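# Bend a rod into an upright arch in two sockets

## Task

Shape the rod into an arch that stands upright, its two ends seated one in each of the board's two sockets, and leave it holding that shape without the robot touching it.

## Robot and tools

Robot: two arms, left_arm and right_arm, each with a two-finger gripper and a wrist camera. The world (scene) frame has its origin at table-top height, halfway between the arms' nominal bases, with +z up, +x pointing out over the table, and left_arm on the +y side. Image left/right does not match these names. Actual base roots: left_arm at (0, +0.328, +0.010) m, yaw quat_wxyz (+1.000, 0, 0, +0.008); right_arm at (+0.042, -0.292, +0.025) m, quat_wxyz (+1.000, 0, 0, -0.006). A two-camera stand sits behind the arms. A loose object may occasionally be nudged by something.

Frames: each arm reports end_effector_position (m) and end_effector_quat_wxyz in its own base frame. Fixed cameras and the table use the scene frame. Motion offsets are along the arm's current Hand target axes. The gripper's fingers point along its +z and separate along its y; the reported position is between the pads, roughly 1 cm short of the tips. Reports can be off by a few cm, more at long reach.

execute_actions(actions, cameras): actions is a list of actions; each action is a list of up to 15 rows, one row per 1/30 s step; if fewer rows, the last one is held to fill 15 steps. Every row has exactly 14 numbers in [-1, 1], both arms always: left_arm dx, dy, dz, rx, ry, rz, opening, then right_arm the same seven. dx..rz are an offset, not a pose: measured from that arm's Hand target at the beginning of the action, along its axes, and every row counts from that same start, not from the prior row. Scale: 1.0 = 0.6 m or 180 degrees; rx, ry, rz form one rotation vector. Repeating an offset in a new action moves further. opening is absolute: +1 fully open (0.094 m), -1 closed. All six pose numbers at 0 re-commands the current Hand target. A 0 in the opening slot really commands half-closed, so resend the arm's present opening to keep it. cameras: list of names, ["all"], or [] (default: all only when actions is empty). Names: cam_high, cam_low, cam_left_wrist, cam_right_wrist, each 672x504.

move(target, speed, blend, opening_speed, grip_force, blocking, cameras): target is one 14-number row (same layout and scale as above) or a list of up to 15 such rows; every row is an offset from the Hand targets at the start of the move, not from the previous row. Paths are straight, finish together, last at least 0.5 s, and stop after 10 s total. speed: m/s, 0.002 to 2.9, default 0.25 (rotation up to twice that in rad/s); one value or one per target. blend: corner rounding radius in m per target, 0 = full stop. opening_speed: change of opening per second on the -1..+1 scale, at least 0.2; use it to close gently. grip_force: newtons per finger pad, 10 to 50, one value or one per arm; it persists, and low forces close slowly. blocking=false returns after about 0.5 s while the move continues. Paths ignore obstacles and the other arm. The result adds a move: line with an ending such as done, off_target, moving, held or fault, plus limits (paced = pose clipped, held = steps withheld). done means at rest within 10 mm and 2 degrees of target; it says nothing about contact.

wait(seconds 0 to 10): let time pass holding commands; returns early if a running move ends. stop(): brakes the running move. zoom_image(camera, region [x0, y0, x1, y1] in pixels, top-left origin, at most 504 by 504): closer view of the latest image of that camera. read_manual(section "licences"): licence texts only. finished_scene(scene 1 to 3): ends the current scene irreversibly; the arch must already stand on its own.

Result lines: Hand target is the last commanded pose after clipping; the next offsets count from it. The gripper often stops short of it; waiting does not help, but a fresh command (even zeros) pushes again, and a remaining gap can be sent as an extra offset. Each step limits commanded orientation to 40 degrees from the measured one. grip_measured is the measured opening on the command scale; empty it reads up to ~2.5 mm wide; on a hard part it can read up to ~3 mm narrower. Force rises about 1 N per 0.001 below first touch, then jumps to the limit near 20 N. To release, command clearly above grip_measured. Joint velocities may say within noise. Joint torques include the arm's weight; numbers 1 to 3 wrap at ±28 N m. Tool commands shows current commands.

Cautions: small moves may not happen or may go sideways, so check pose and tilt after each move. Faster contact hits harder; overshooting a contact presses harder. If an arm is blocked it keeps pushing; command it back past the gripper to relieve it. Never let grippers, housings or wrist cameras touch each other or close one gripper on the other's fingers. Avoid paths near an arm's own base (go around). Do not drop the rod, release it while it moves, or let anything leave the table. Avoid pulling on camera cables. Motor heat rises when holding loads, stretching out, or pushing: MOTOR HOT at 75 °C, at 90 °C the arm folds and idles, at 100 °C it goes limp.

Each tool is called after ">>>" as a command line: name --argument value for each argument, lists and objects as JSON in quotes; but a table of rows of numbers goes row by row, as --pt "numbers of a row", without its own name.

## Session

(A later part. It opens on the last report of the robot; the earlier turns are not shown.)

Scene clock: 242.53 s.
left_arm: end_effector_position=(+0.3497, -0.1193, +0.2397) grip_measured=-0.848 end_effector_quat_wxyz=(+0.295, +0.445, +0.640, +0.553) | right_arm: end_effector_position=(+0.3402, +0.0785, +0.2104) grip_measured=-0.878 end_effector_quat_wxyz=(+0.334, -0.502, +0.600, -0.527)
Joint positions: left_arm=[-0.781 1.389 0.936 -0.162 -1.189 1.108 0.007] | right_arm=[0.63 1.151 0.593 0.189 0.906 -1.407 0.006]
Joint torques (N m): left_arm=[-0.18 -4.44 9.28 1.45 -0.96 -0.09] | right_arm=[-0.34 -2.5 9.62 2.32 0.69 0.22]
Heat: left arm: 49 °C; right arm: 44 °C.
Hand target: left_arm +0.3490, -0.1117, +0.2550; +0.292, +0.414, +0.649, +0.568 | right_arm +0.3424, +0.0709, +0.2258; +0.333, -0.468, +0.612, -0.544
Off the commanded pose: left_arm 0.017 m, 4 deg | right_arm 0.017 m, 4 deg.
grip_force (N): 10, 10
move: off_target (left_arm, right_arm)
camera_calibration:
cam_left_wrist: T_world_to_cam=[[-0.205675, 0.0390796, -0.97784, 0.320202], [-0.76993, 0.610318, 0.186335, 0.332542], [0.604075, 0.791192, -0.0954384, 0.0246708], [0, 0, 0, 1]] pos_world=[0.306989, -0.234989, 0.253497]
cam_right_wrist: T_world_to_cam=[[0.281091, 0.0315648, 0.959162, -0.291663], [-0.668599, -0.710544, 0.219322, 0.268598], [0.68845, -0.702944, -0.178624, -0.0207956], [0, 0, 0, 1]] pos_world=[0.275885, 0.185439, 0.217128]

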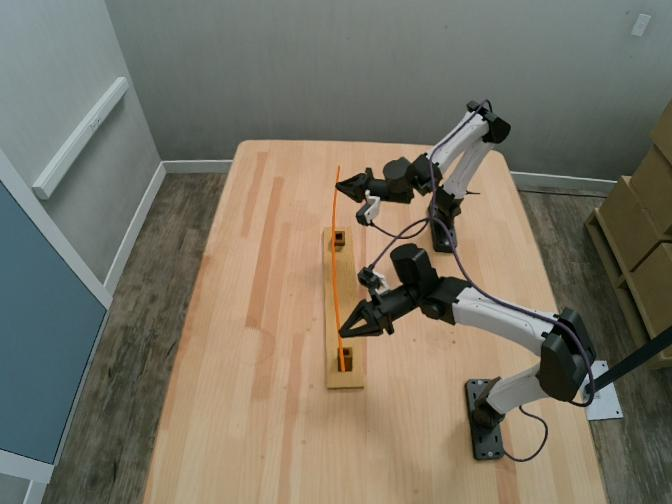

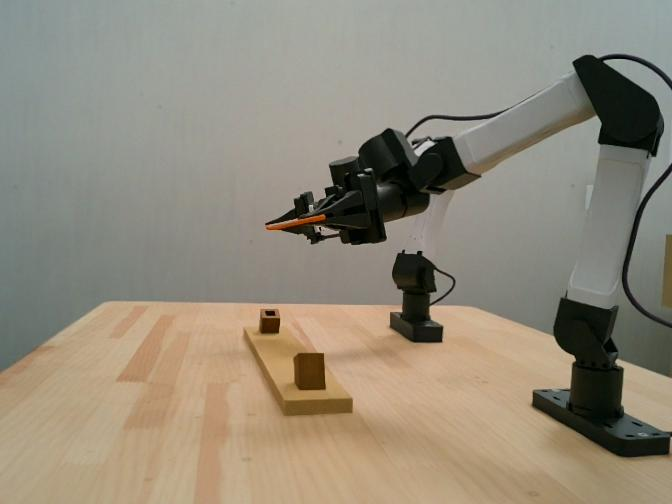

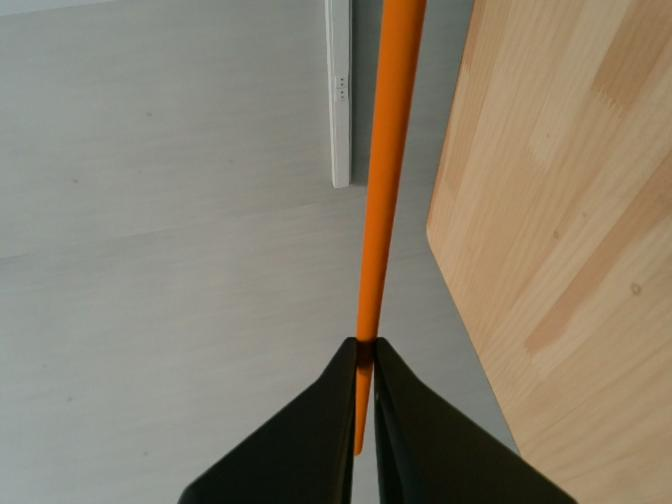

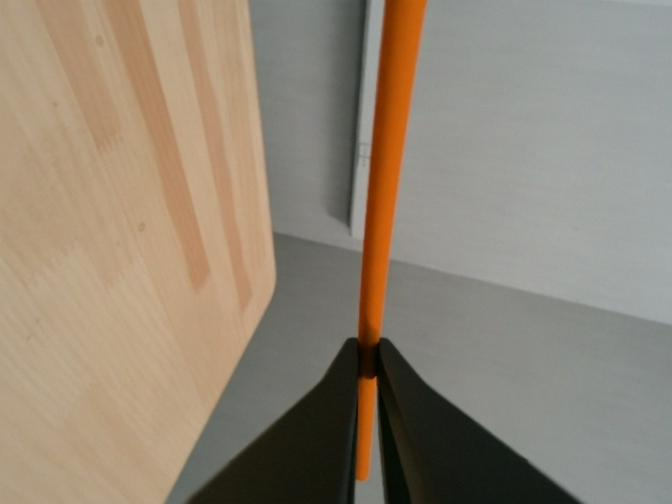

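>>> move --target '[0, 0, 0, 0, 0, 0, -1.0, -0.0006, -0.0195, -0.0034, 0, 0.0667, 0, -1.0]' --speed 0.06 --cameras '["all"]'

Scene clock: 253.33 s.
left_arm: end_effector_position=(+0.3491, -0.1179, +0.2411) grip_measured=-0.848 end_effector_quat_wxyz=(+0.295, +0.440, +0.642, +0.555) | right_arm: end_effector_position=(+0.3452, +0.0800, +0.2280) grip_measured=-0.878 end_effector_quat_wxyz=(+0.283, -0.432, +0.634, -0.575)
Joint positions: left_arm=[-0.781 1.389 0.941 -0.171 -1.198 1.097 0.007] | right_arm=[0.697 1.3 0.759 0.063 1.171 -1.266 0.006]
Joint torques (N m): left_arm=[-0.1 -4.3 9.22 1.44 -0.88 -0.06] | right_arm=[-0.32 -3.77 9.55 1.59 0.8 0.3]
Heat: left arm: 46 °C; right arm: 44 °C.
Hand target: left_arm +0.3490, -0.1117, +0.2550; +0.292, +0.414, +0.649, +0.568 | right_arm +0.3431, +0.0723, +0.2375; +0.267, -0.409, +0.643, -0.590
Off the commanded pose: left_arm 0.015 m, 3 deg | right_arm 0.012 m, 4 deg.
grip_force (N): 10, 10
move: off_target (left_arm, right_arm)
camera_calibration:
cam_left_wrist: T_world_to_cam=[[-0.200847, 0.0348451, -0.979003, 0.319563], [-0.776877, 0.603122, 0.180847, 0.333884], [0.59676, 0.796887, -0.0940652, 0.0269391], [0, 0, 0, 1]] pos_world=[0.307494, -0.233975, 0.255005]
cam_right_wrist: T_world_to_cam=[[0.248288, 0.00240916, 0.968683, -0.298563], [-0.805801, -0.554487, 0.207917, 0.306596], [0.537623, -0.832189, -0.135731, 0.0326305], [0, 0, 0, 1]] pos_world=[0.303642, 0.197877, 0.229895]

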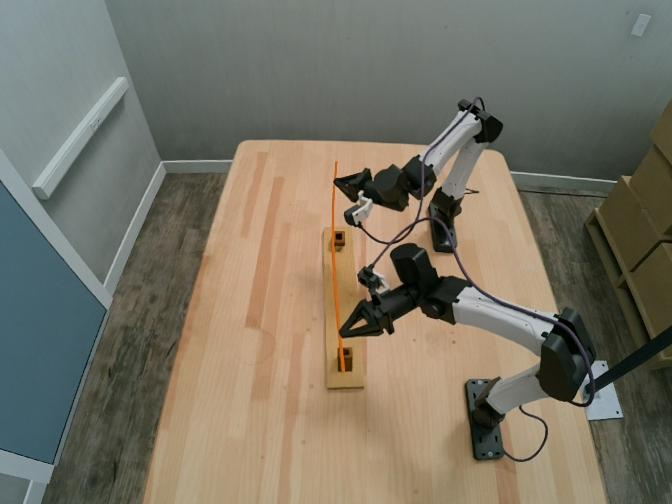

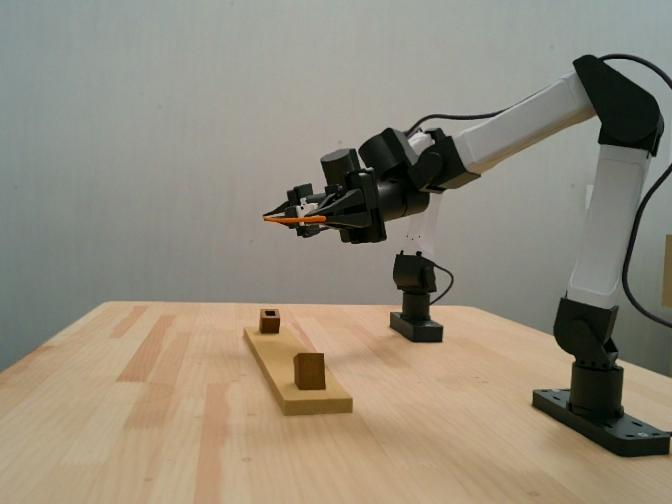

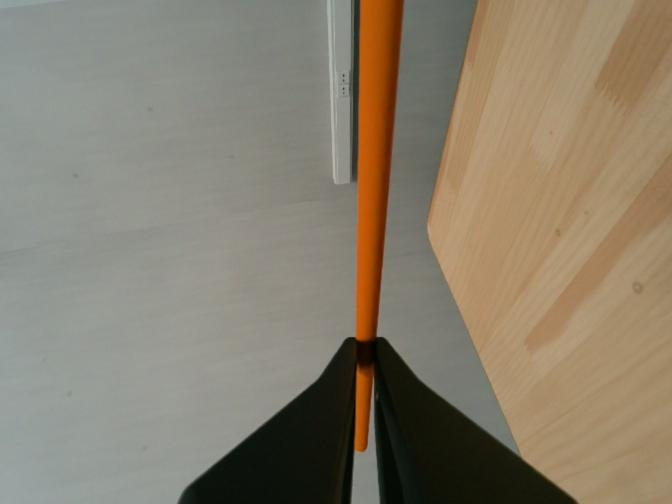

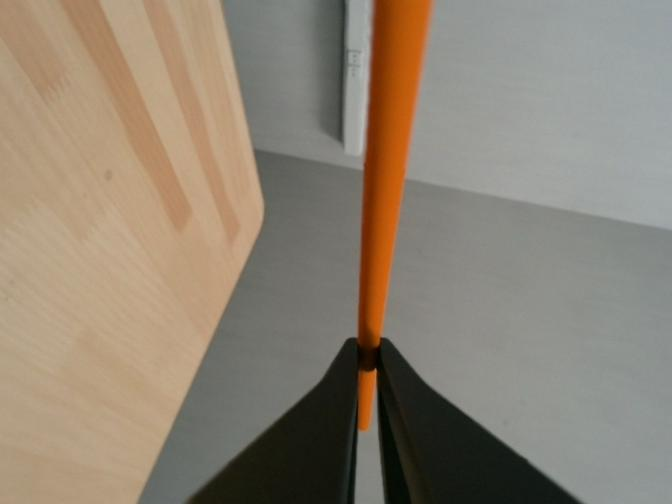

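>>> move --target '[0, 0, 0, 0, 0, 0, -1.0, 0, 0, 0, 0, 0, 0, -1.0]' --speed 0.06 --grip_force 50

Scene clock: 260.20 s.
left_arm: end_effector_position=(+0.3491, -0.1179, +0.2411) grip_measured=-0.883 end_effector_quat_wxyz=(+0.295, +0.440, +0.642, +0.555) | right_arm: end_effector_position=(+0.3446, +0.0800, +0.2271) grip_measured=-0.910 end_effector_quat_wxyz=(+0.282, -0.433, +0.635, -0.574)
Joint positions: left_arm=[-0.781 1.389 0.941 -0.171 -1.198 1.097 0.006] | right_arm=[0.699 1.3 0.759 0.055 1.173 -1.26 0.004]
Joint torques (N m): left_arm=[-0.1 -4.29 9.21 1.44 -0.88 -0.06] | right_arm=[-0.42 -3.7 9.78 1.57 0.8 0.27]
Motor temperatures (°C): left_arm=[22 28 40 45 23 23 23] | right_arm=[25 28 45 41 26 23 23]
Heat: left arm: 45 °C; right arm: 45 °C.
Hand target: left_arm +0.3490, -0.1117, +0.2550; +0.292, +0.414, +0.649, +0.568 | right_arm +0.3431, +0.0723, +0.2375; +0.267, -0.409, +0.643, -0.590
Off the commanded pose: left_arm 0.015 m, 3 deg | right_arm 0.013 m, 4 deg.
move: off_target (left_arm, right_arm)

>>> move --pt "-0.0030 0 -0.0015 0.0356 -0.0172 -0.0734 -1.0 -0.0027 0 -0.0020 -0.0501 -0.0177 0.0641 -1.0" --pt "-0.0132 0.0033 -0.0072 0.0712 -0.0343 -0.1468 -1.0 -0.0113 -0.0035 -0.0098 -0.1002 -0.0355 0.1284 -1.0" --speed 0.08 --blend '[0.003, 0]' --cameras '["all"]'

Scene clock: 266.53 s.
left_arm: end_effector_position=(+0.3481, -0.1237, +0.2357) grip_measured=-0.883 end_effector_quat_wxyz=(+0.373, +0.347, +0.759, +0.406) | right_arm: end_effector_position=(+0.3398, +0.0832, +0.2244) grip_measured=-0.911 end_effector_quat_wxyz=(+0.325, -0.370, +0.767, -0.411)
Joint positions: left_arm=[-0.747 1.382 1.08 -0.502 -0.994 0.542 0.006] | right_arm=[0.647 1.3 1.019 -0.558 0.92 -0.626 0.004]
Joint torques (N m): left_arm=[0.59 -6.95 9.42 1.51 -0.28 -0.24] | right_arm=[-1.43 -6.17 10.07 1.6 -0.02 0.58]
Heat: left arm: 44 °C; right arm: 45 °C.
Hand target: left_arm +0.3496, -0.1207, +0.2570; +0.400, +0.315, +0.768, +0.388 | right_arm +0.3422, +0.0812, +0.2396; +0.347, -0.341, +0.780, -0.394
Off the commanded pose: left_arm 0.022 m, 5 deg | right_arm 0.016 m, 5 deg.
move: off_target (left_arm, right_arm)
camera_calibration:
cam_left_wrist: T_world_to_cam=[[-0.188102, -0.401474, -0.896346, 0.236321], [-0.806373, 0.584141, -0.0924165, 0.409861], [0.560696, 0.705406, -0.433616, 0.112954], [0, 0, 0, 1]] pos_world=[0.311621, -0.224218, 0.298682]
cam_right_wrist: T_world_to_cam=[[0.322111, -0.4165, 0.85016, -0.257371], [-0.825147, -0.563741, 0.0364527, 0.350632], [0.464088, -0.713249, -0.52526, 0.140042], [0, 0, 0, 1]] pos_world=[0.307233, 0.190356, 0.279584]

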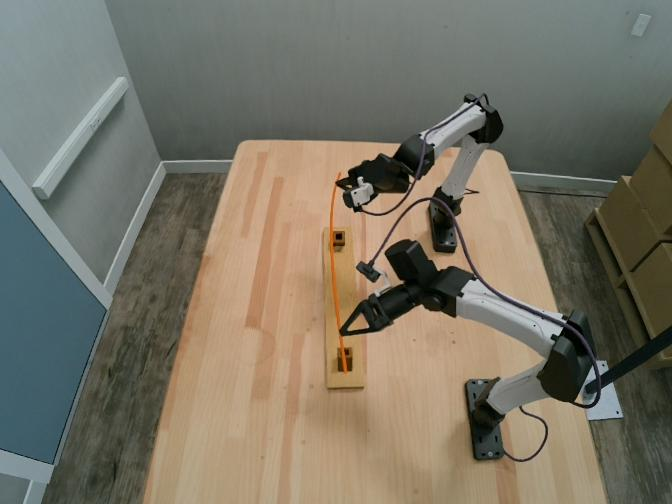

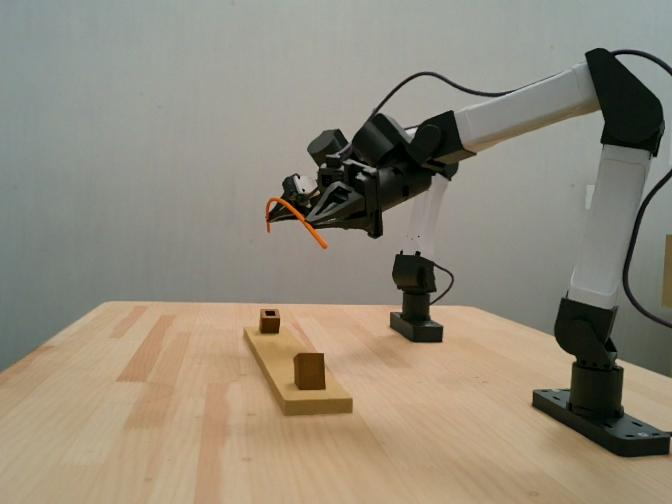

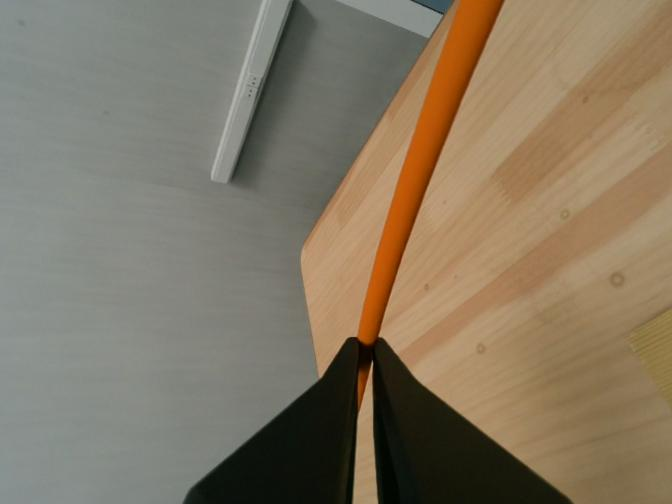

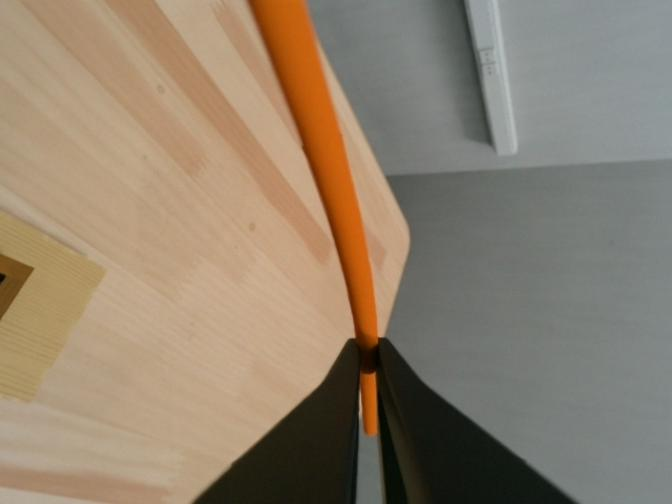

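>>> zoom_image --camera "cam_left_wrist" --region '[290, 310, 450, 504]'

>>> zoom_image --camera "cam_low" --region '[240, 170, 360, 270]'

>>> zoom_image --camera "cam_high" --region '[290, 160, 410, 400]'

Scaled by 2.598 from the camera's 672x504 image, which has a finer 960x720 frame.

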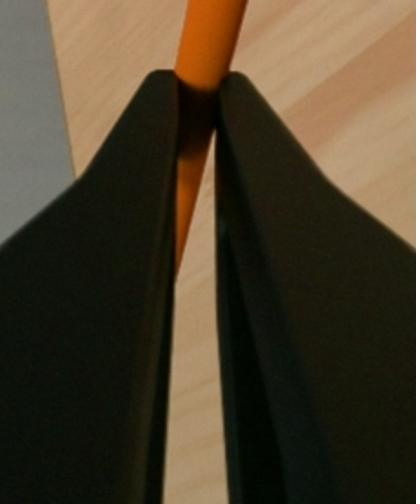

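Scaled by 4.200 from the camera's 672x504 image, which has a finer 960x720 frame.

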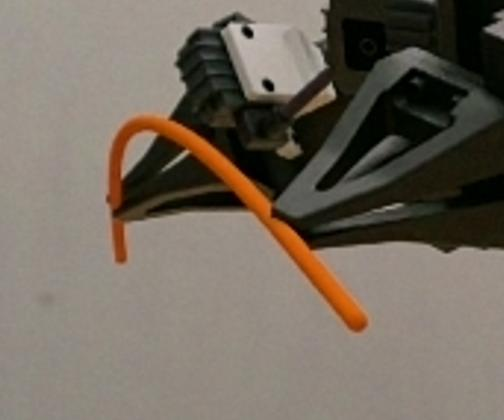

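Scaled by 2.100 from the camera's 672x504 image, which has a finer 960x720 frame.

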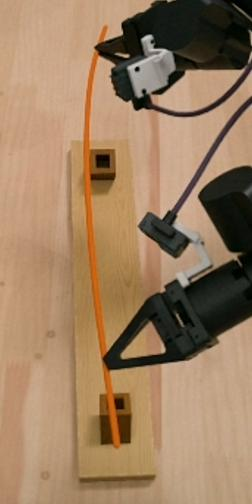

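>>> move --target '[-0.0143, -0.0085, -0.0049, 0.0501, -0.0467, -0.0656, -1.0, -0.0124, 0.0079, -0.0075, -0.0702, -0.0710, 0.0411, -1.0]' --speed 0.08 --cameras '["all"]'

Scene clock: 281.50 s.
left_arm: end_effector_position=(+0.3440, -0.1293, +0.2364) grip_measured=-0.883 end_effector_quat_wxyz=(+0.419, +0.337, +0.793, +0.287) | right_arm: end_effector_position=(+0.3375, +0.0890, +0.2282) grip_measured=-0.911 end_effector_quat_wxyz=(+0.383, -0.387, +0.798, -0.259)
Joint positions: left_arm=[-0.686 1.277 1.049 -0.49 -0.744 0.468 0.006] | right_arm=[0.509 1.172 1.01 -0.558 0.521 -0.636 0.004]
Joint torques (N m): left_arm=[0.58 -6.15 6.82 2.43 -0.13 -0.31] | right_arm=[-1.29 -6.05 6.38 2.7 -0.32 0.27]
Heat: left arm: 44 °C; right arm: 47 °C.
Hand target: left_arm +0.3503, -0.1311, +0.2570; +0.467, +0.292, +0.793, +0.260 | right_arm +0.3413, +0.0911, +0.2396; +0.417, -0.368, +0.795, -0.243
Off the commanded pose: left_arm 0.022 m, 8 deg | right_arm 0.012 m, 5 deg.
move: off_target (left_arm, right_arm)
camera_calibration:
cam_left_wrist: T_world_to_cam=[[-0.255908, -0.590203, -0.765618, 0.201938], [-0.758399, 0.613688, -0.219588, 0.427227], [0.599452, 0.52445, -0.604657, 0.123236], [0, 0, 0, 1]] pos_world=[0.301812, -0.20763, 0.322937]
cam_right_wrist: T_world_to_cam=[[0.443216, -0.58233, 0.681507, -0.245021], [-0.732258, -0.673726, -0.09946, 0.361275], [0.517067, -0.454956, -0.725022, 0.152121], [0, 0, 0, 1]] pos_world=[0.294487, 0.169926, 0.313206]

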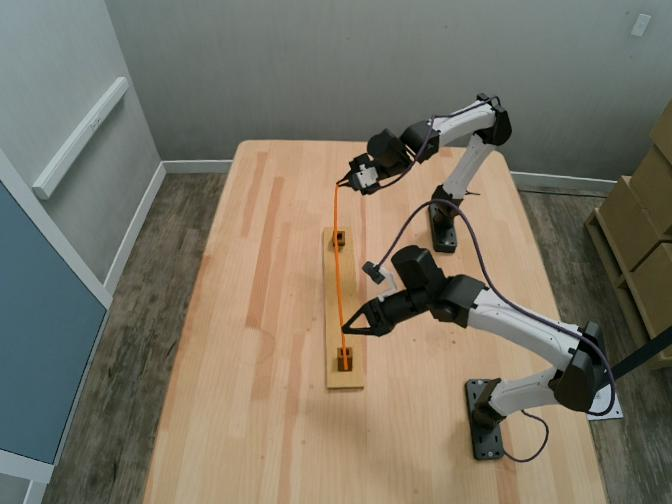

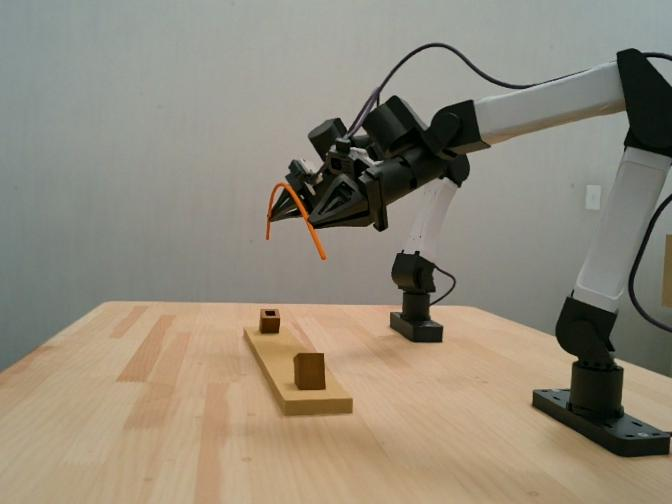

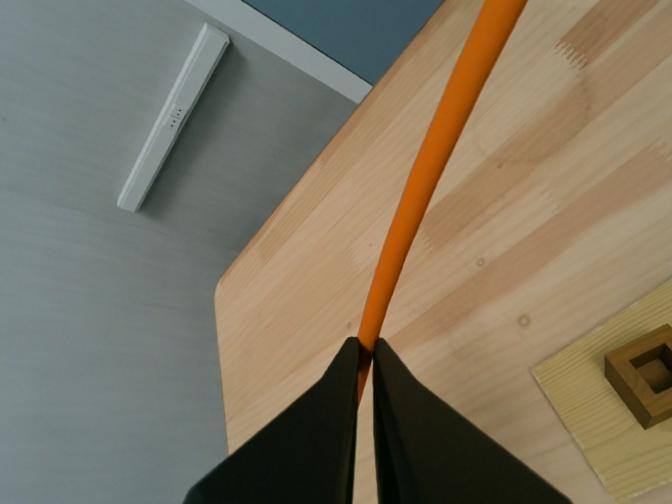

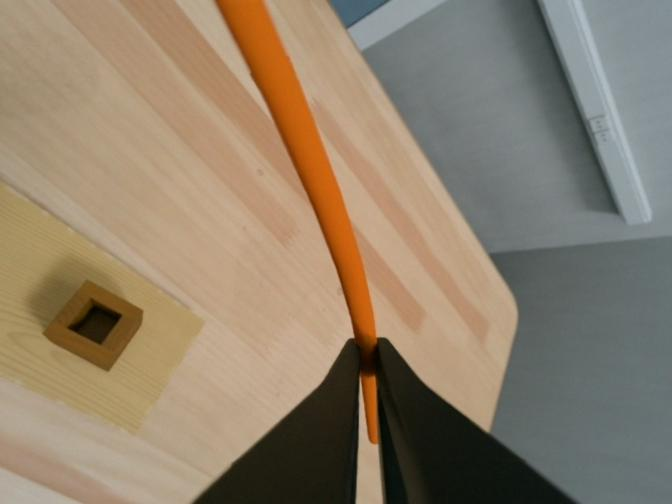

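>>> move --target '[-0.0211, -0.0195, -0.0023, -0.0036, -0.0463, -0.1152, -1.0, -0.0216, 0.0186, -0.0046, -0.0101, -0.0747, 0.1103, -1.0]' --speed 0.08 --cameras '["all"]'

Scene clock: 297.30 s.
left_arm: end_effector_position=(+0.3511, -0.1419, +0.2366) grip_measured=-0.972 end_effector_quat_wxyz=(+0.529, +0.182, +0.809, +0.180) | right_arm: end_effector_position=(+0.3380, +0.1086, +0.2299) grip_measured=-0.911 end_effector_quat_wxyz=(+0.514, -0.274, +0.804, -0.123)
Joint positions: left_arm=[-0.695 1.236 0.902 -0.194 -0.729 0.18 0.001] | right_arm=[0.475 1.046 0.805 -0.247 0.34 -0.387 0.004]
Joint torques (N m): left_arm=[-0.75 -5.65 6.84 2.47 -0.2 -0.03] | right_arm=[-1.36 -4.57 6.43 2.88 -0.28 0.2]
Heat: left arm: 46 °C; right arm: 46 °C.
Hand target: left_arm +0.3515, -0.1483, +0.2570; +0.564, +0.160, +0.795, +0.154 | right_arm +0.3397, +0.1083, +0.2396; +0.536, -0.258, +0.796, -0.110
Off the commanded pose: left_arm 0.021 m, 6 deg | right_arm 0.010 m, 4 deg.
move: off_target (left_arm, right_arm)
camera_calibration:
cam_left_wrist: T_world_to_cam=[[-0.0637738, -0.857079, -0.511223, 0.0310038], [-0.740972, 0.383815, -0.551042, 0.480106], [0.668501, 0.34366, -0.659548, 0.0888217], [0, 0, 0, 1]] pos_world=[0.298345, -0.188224, 0.33899]
cam_right_wrist: T_world_to_cam=[[0.343088, -0.825012, 0.44905, -0.121458], [-0.695044, -0.544554, -0.469441, 0.433516], [0.631826, -0.15105, -0.76025, 0.0981743], [0, 0, 0, 1]] pos_world=[0.280955, 0.150698, 0.332688]

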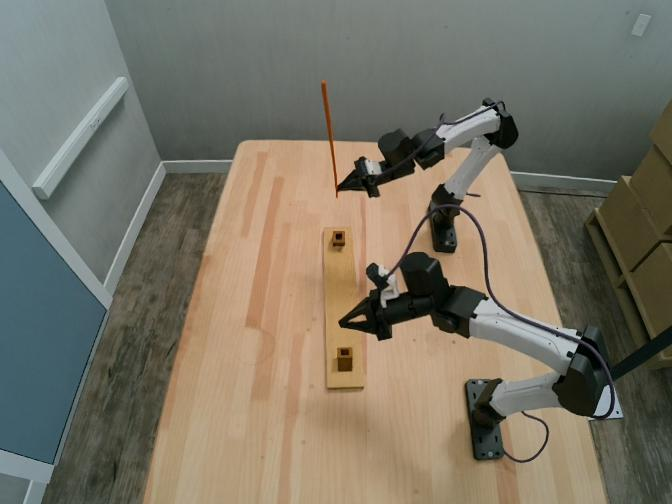

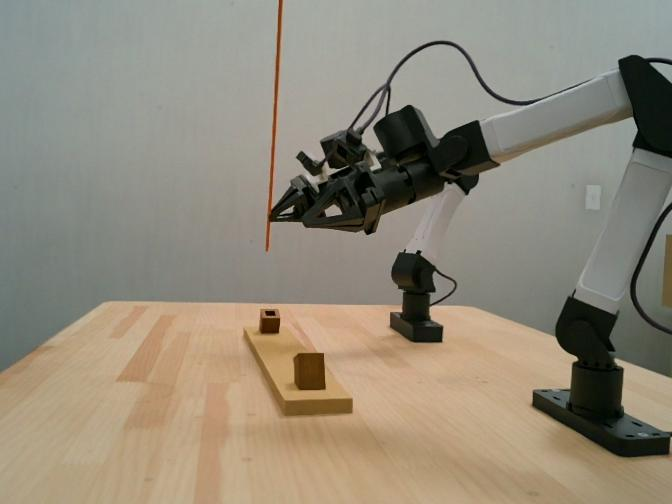

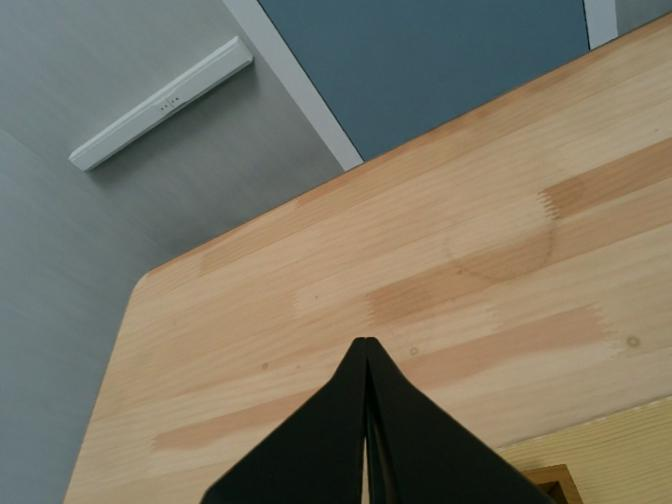

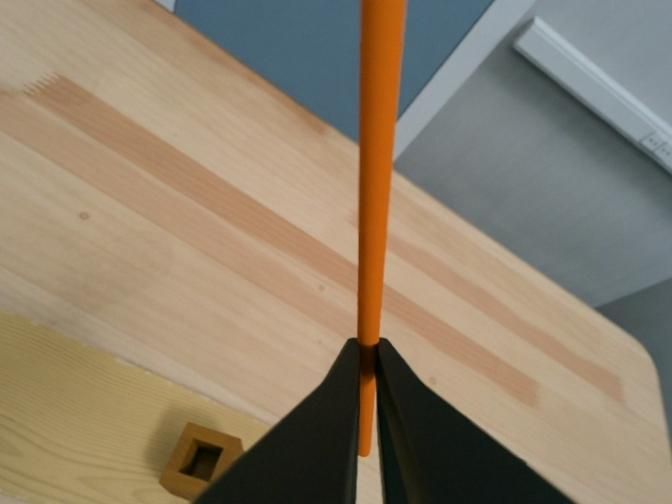

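>>> move --pt "0 0 -0.1667 0 0 0 1.0 0 0 0 0 0 0 -1.0" --pt "0 0 -0.1667 0 0 0 1.0 0 0 0 0.1156 0.0715 -0.3104 -1.0" --speed 0.1 --cameras '["all"]'

Scene clock: 314.70 s.
left_arm: end_effector_position=(+0.2575, -0.1577, +0.2736) grip_measured=+0.997 end_effector_quat_wxyz=(+0.553, +0.179, +0.798, +0.158) | right_arm: end_effector_position=(+0.3396, +0.1058, +0.2374) grip_measured=-0.911 end_effector_quat_wxyz=(+0.362, -0.496, +0.607, -0.504)
Joint positions: left_arm=[-1.059 1.037 0.951 -0.603 -1.008 -0.109 0.094] | right_arm=[0.705 1.165 0.723 0.048 0.931 -1.312 0.004]
Joint torques (N m): left_arm=[-0.72 -2.33 9.29 1.5 -0.63 -0.03] | right_arm=[0.31 -2.91 6.27 2.71 0.23 -0.06]
Heat: left arm: 45 °C; right arm: 45 °C.
Hand target: left_arm +0.2569, -0.1548, +0.2887; +0.564, +0.160, +0.795, +0.154 | right_arm +0.3397, +0.1083, +0.2396; +0.370, -0.488, +0.605, -0.510
Off the commanded pose: left_arm 0.015 m, 3 deg | right_arm 0.003 m, 1 deg.
move: off_target (left_arm)
camera_calibration:
cam_left_wrist: T_world_to_cam=[[-0.0683909, -0.876662, -0.47622, 0.0189054], [-0.704981, 0.38022, -0.598694, 0.44038], [0.705921, 0.294781, -0.644034, 0.159579], [0, 0, 0, 1]] pos_world=[0.199103, -0.197909, 0.375431]
cam_right_wrist: T_world_to_cam=[[0.268907, -0.0238446, 0.962871, -0.309266], [-0.648584, -0.743546, 0.162721, 0.291839], [0.712059, -0.66826, -0.21541, 0.000673228], [0, 0, 0, 1]] pos_world=[0.271967, 0.210071, 0.25044]

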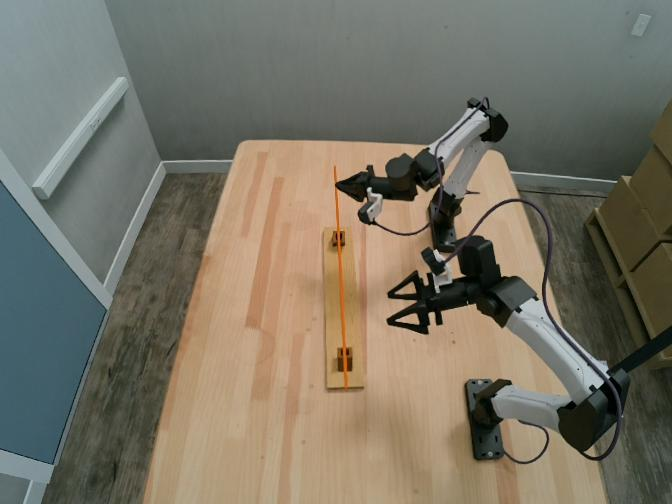

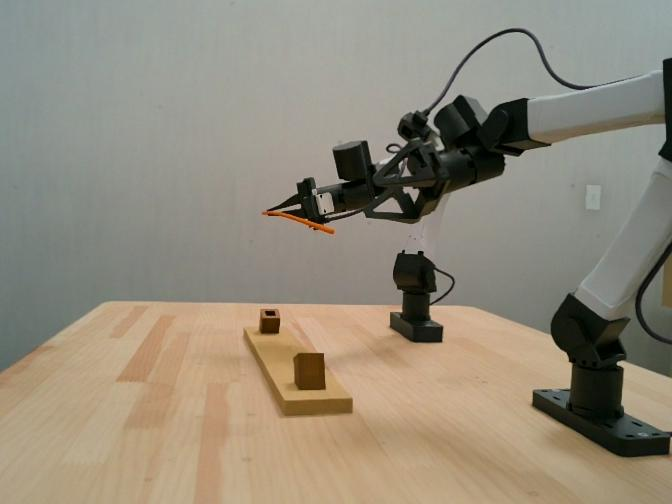

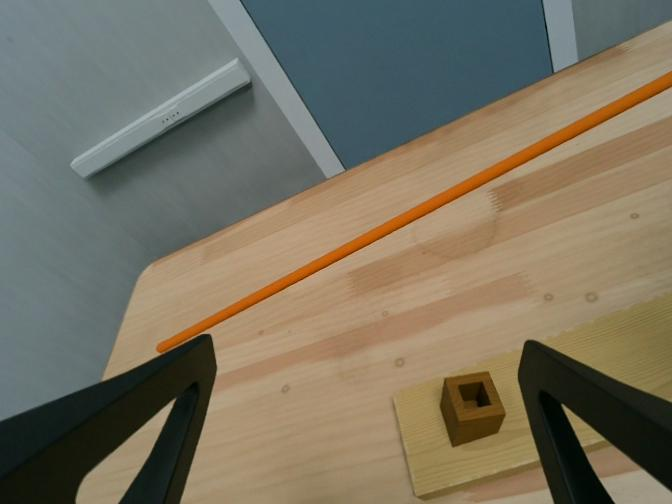

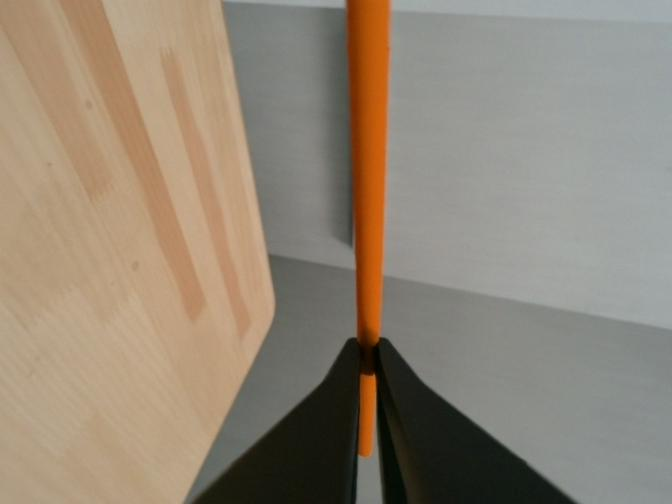

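>>> move --target '[0.0732, 0.0692, 0.0990, -0.0754, 0.0979, 0.3186, 1.0, 0, 0, 0, 0, 0, 0, -1.0]' --speed 0.12 --cameras '["all"]'

Scene clock: 327.10 s.
left_arm: end_effector_position=(+0.2986, -0.0968, +0.2411) grip_measured=+0.997 end_effector_quat_wxyz=(+0.297, +0.453, +0.669, +0.508) | right_arm: end_effector_position=(+0.3397, +0.1058, +0.2377) grip_measured=-0.911 end_effector_quat_wxyz=(+0.362, -0.496, +0.607, -0.505)
Joint positions: left_arm=[-0.846 1.202 0.927 -0.59 -1.155 0.816 0.094] | right_arm=[0.705 1.165 0.723 0.049 0.931 -1.314 0.004]
Joint torques (N m): left_arm=[0.42 -3.14 6.52 1.94 -0.71 0.17] | right_arm=[0.29 -2.89 6.23 2.71 0.23 0]
Heat: left arm: 44 °C; right arm: 44 °C.
Hand target: left_arm +0.3027, -0.0947, +0.2503; +0.312, +0.431, +0.672, +0.515 | right_arm +0.3397, +0.1083, +0.2396; +0.370, -0.488, +0.605, -0.510
Off the commanded pose: left_arm 0.010 m, 3 deg | right_arm 0.003 m, 1 deg.
move: off_target (left_arm)
camera_calibration:
cam_left_wrist: T_world_to_cam=[[-0.267811, -0.0417617, -0.962566, 0.317169], [-0.75006, 0.636094, 0.181089, 0.277108], [0.60472, 0.77048, -0.201677, 0.0613158], [0, 0, 0, 1]] pos_world=[0.25571, -0.210264, 0.267481]
cam_right_wrist: T_world_to_cam=[[0.268188, -0.0233769, 0.963083, -0.309318], [-0.648427, -0.743728, 0.162514, 0.29187], [0.712473, -0.668073, -0.214617, 0.000344704], [0, 0, 0, 1]] pos_world=[0.271966, 0.210071, 0.25054]

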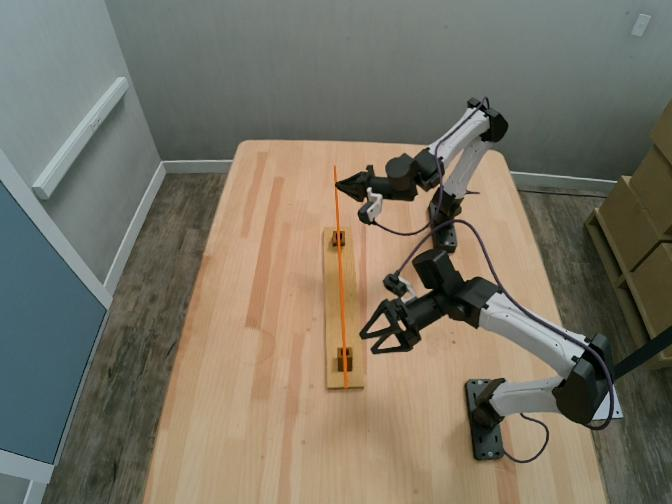

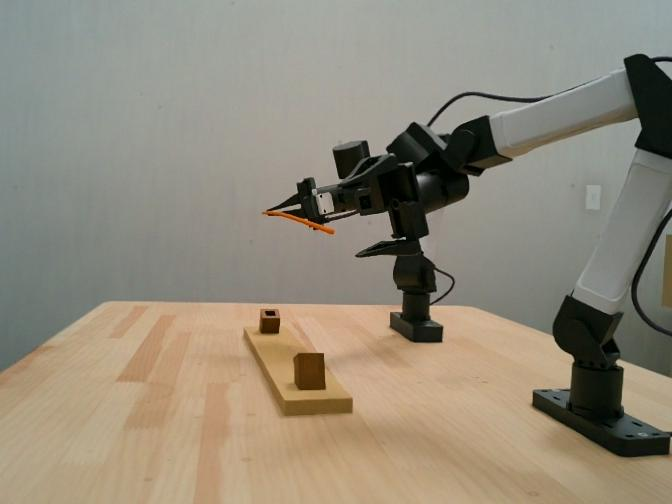

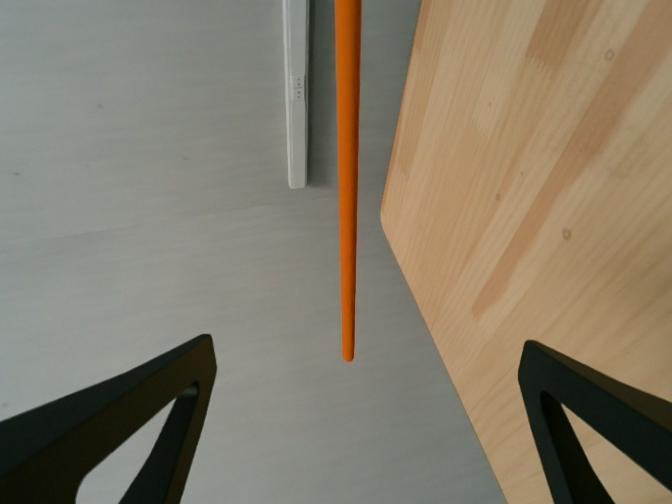

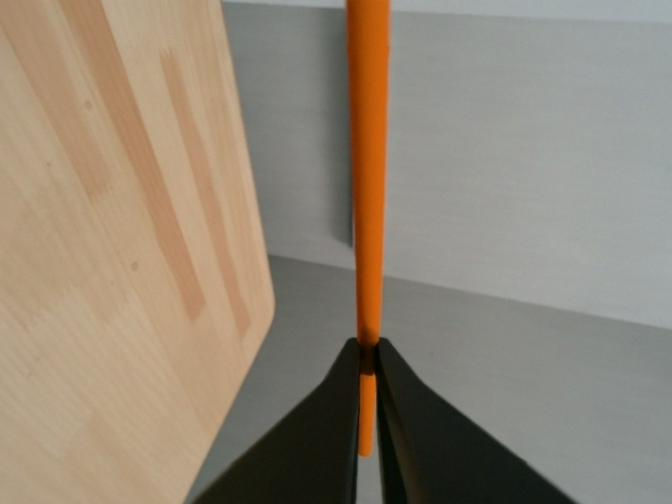

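>>> move --target '[-0.0323, 0.0067, 0.0955, 0, 0, 0, 1.0, 0, 0, 0, 0, 0, 0, -1.0]' --speed 0.08 --cameras '["all"]'

Scene clock: 336.07 s.
left_arm: end_effector_position=(+0.3566, -0.0840, +0.2330) grip_measured=+0.997 end_effector_quat_wxyz=(+0.292, +0.441, +0.672, +0.519) | right_arm: end_effector_position=(+0.3397, +0.1058, +0.2377) grip_measured=-0.911 end_effector_quat_wxyz=(+0.362, -0.496, +0.607, -0.505)
Joint positions: left_arm=[-0.655 1.32 0.911 -0.214 -1.048 1.082 0.094] | right_arm=[0.705 1.165 0.723 0.049 0.931 -1.314 0.004]
Joint torques (N m): left_arm=[0.39 -3.82 6.38 2.24 -0.21 0.16] | right_arm=[0.29 -2.92 6.24 2.7 0.23 0]
Heat: left arm: 45 °C; right arm: 44 °C.
Hand target: left_arm +0.3616, -0.0875, +0.2380; +0.312, +0.431, +0.672, +0.515 | right_arm +0.3397, +0.1083, +0.2396; +0.370, -0.488, +0.605, -0.510
Off the commanded pose: left_arm 0.008 m, 3 deg | right_arm 0.003 m, 1 deg.
move: off_target (left_arm)
camera_calibration:
cam_left_wrist: T_world_to_cam=[[-0.252482, -0.0418283, -0.966697, 0.320981], [-0.771856, 0.611197, 0.175147, 0.320897], [0.583516, 0.790373, -0.186601, 0.020398], [0, 0, 0, 1]] pos_world=[0.316826, -0.198827, 0.257894]
cam_right_wrist: T_world_to_cam=[[0.268188, -0.0233769, 0.963083, -0.309318], [-0.648427, -0.743728, 0.162514, 0.29187], [0.712473, -0.668073, -0.214617, 0.000344704], [0, 0, 0, 1]] pos_world=[0.271966, 0.210071, 0.25054]

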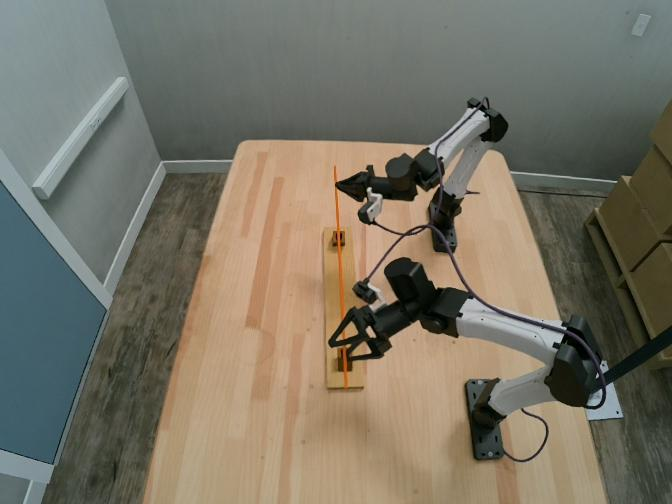

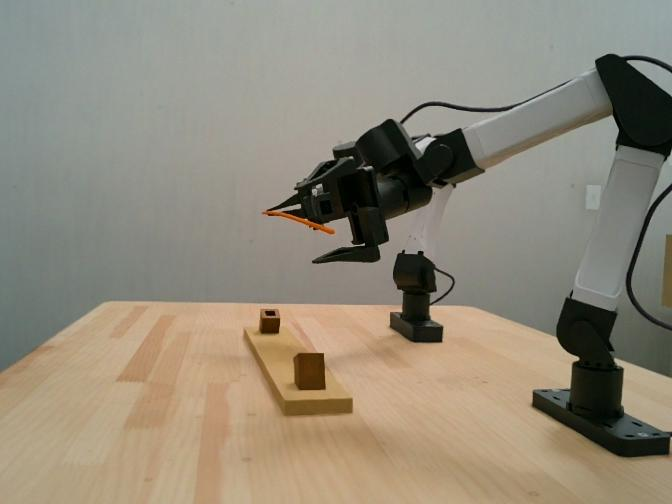

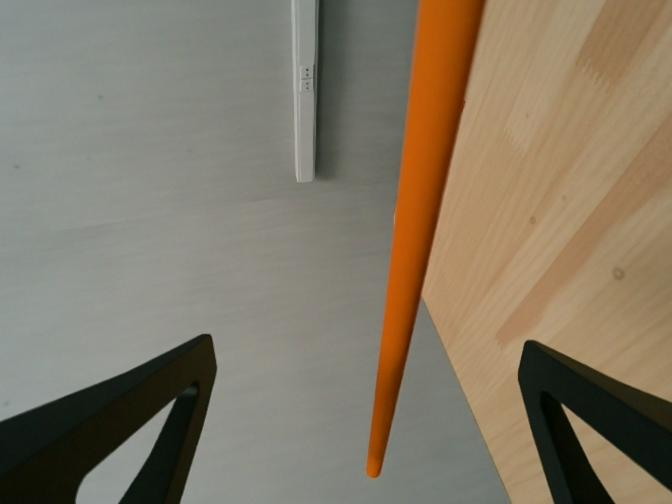

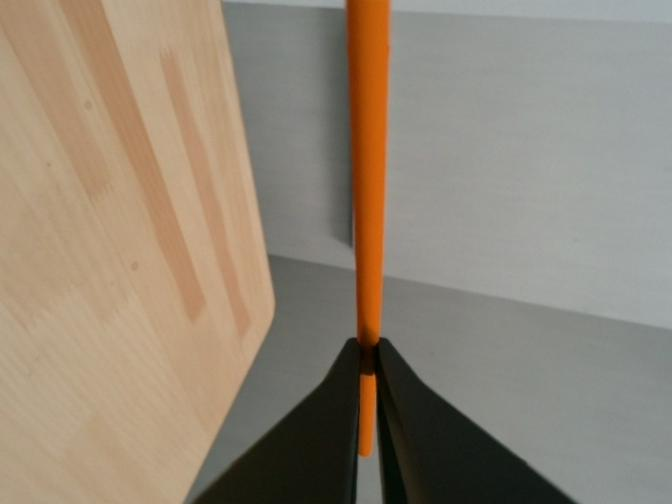

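>>> move --target '[-0.0133, -0.0080, 0, 0, 0, 0, 1.0, 0, 0, 0, 0, 0, 0, -1.0]' --speed 0.05 --cameras '["cam_left_wrist", "cam_low"]'

Scene clock: 340.43 s.
left_arm: end_effector_position=(+0.3595, -0.0881, +0.2241) grip_measured=+0.997 end_effector_quat_wxyz=(+0.283, +0.449, +0.670, +0.519) | right_arm: end_effector_position=(+0.3397, +0.1058, +0.2377) grip_measured=-0.911 end_effector_quat_wxyz=(+0.362, -0.496, +0.607, -0.505)
Joint positions: left_arm=[-0.66 1.351 0.911 -0.208 -1.048 1.082 0.094] | right_arm=[0.705 1.165 0.723 0.049 0.931 -1.314 0.004]
Joint torques (N m): left_arm=[-0.7 -4 7.09 2.21 -0.36 -0.02] | right_arm=[0.29 -2.91 6.23 2.7 0.23 0]
Heat: left arm: 46 °C; right arm: 44 °C.
Hand target: left_arm +0.3638, -0.0952, +0.2332; +0.312, +0.431, +0.672, +0.515 | right_arm +0.3397, +0.1083, +0.2396; +0.370, -0.488, +0.605, -0.510
Off the commanded pose: left_arm 0.012 m, 4 deg | right_arm 0.003 m, 1 deg.
move: off_target (left_arm)
camera_calibration:
cam_left_wrist: T_world_to_cam=[[-0.271306, -0.0261019, -0.962139, 0.320078], [-0.765406, 0.611932, 0.199229, 0.319597], [0.583564, 0.790479, -0.185999, 0.0202704], [0, 0, 0, 1]] pos_world=[0.319632, -0.203241, 0.248057]
Images, in order (width x height): cam_low 672x504, cam_left_wrist 672x504.

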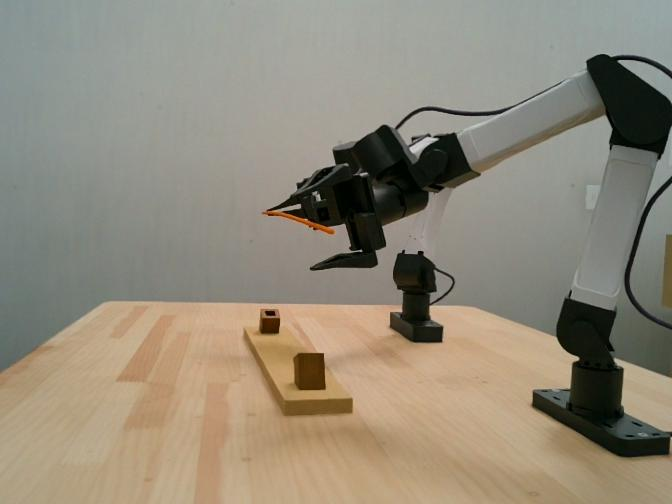

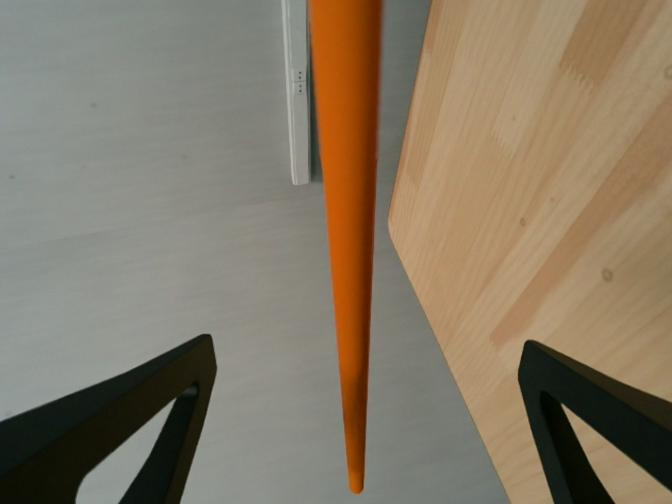

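>>> move --target '[0, 0.0055, 0, 0, 0, 0, -1.0, 0, 0, 0, 0, 0, 0, -1.0]' --speed 0.05 --opening_speed 0.6 --cameras '["all"]'

Scene clock: 346.27 s.
left_arm: end_effector_position=(+0.3595, -0.0881, +0.2241) grip_measured=-0.867 end_effector_quat_wxyz=(+0.283, +0.449, +0.670, +0.519) | right_arm: end_effector_position=(+0.3397, +0.1058, +0.2377) grip_measured=-0.911 end_effector_quat_wxyz=(+0.362, -0.496, +0.607, -0.505)
Joint positions: left_arm=[-0.66 1.351 0.911 -0.208 -1.048 1.082 0.006] | right_arm=[0.705 1.165 0.723 0.049 0.931 -1.314 0.004]
Joint torques (N m): left_arm=[-0.49 -4.15 7.91 2.15 -0.34 0.03] | right_arm=[0.29 -2.91 6.23 2.71 0.23 0.01]
Heat: left arm: 47 °C; right arm: 44 °C.
Hand target: left_arm +0.3647, -0.0949, +0.2364; +0.312, +0.431, +0.672, +0.515 | right_arm +0.3397, +0.1083, +0.2396; +0.370, -0.488, +0.605, -0.510
Off the commanded pose: left_arm 0.015 m, 4 deg | right_arm 0.003 m, 1 deg.
move: off_target (left_arm)
camera_calibration:
cam_left_wrist: T_world_to_cam=[[-0.271306, -0.0261019, -0.962139, 0.320078], [-0.765406, 0.611932, 0.199229, 0.319597], [0.583564, 0.790479, -0.185999, 0.0202704], [0, 0, 0, 1]] pos_world=[0.319632, -0.203241, 0.248057]
cam_right_wrist: T_world_to_cam=[[0.268188, -0.0233769, 0.963083, -0.309318], [-0.648427, -0.743728, 0.162514, 0.29187], [0.712473, -0.668073, -0.214617, 0.000344704], [0, 0, 0, 1]] pos_world=[0.271966, 0.210071, 0.25054]

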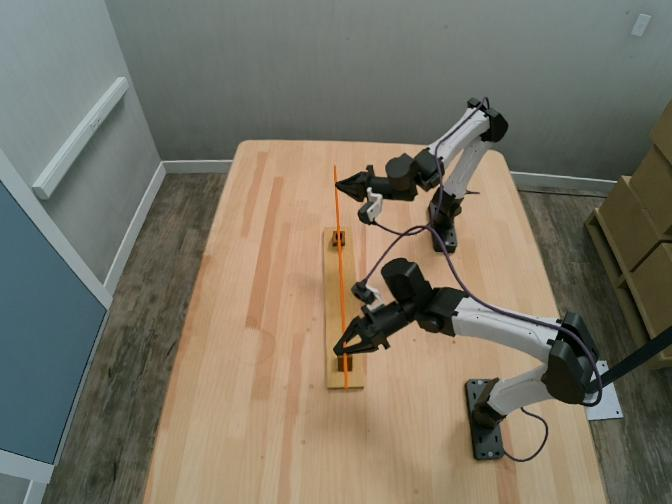

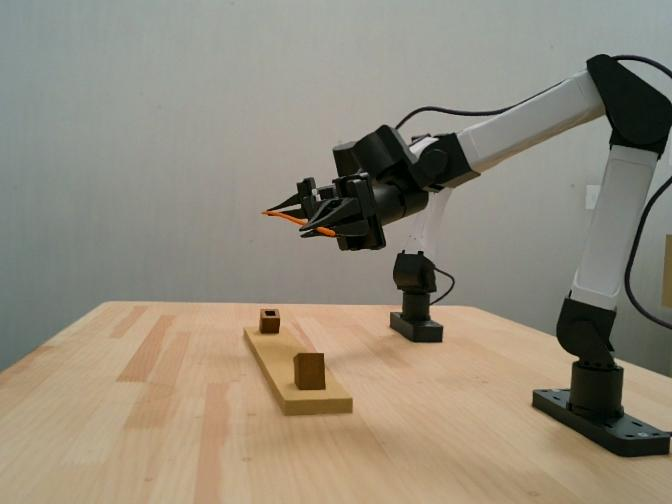

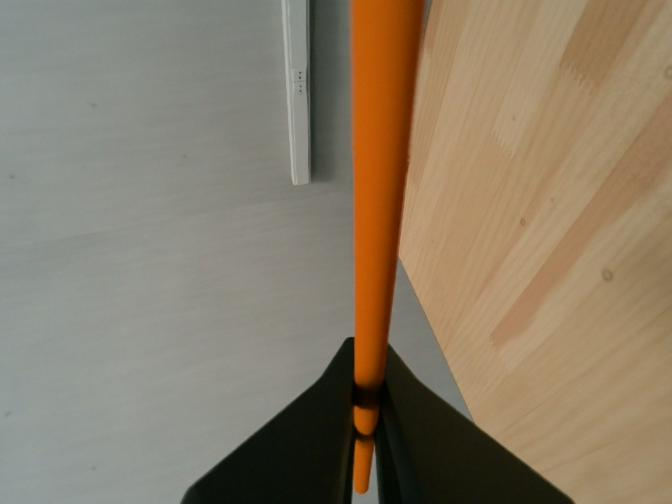

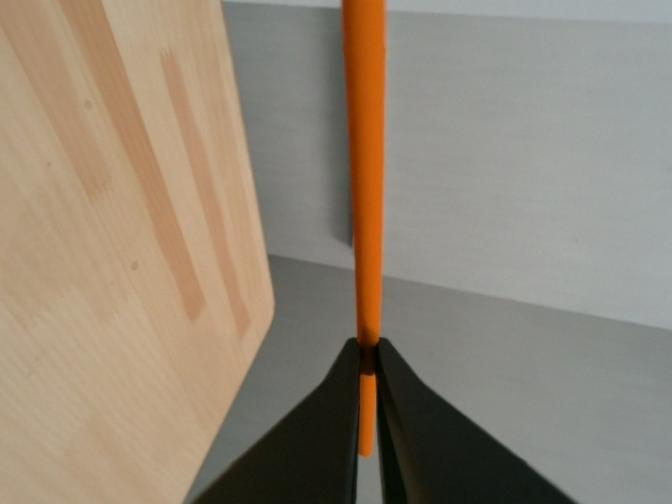

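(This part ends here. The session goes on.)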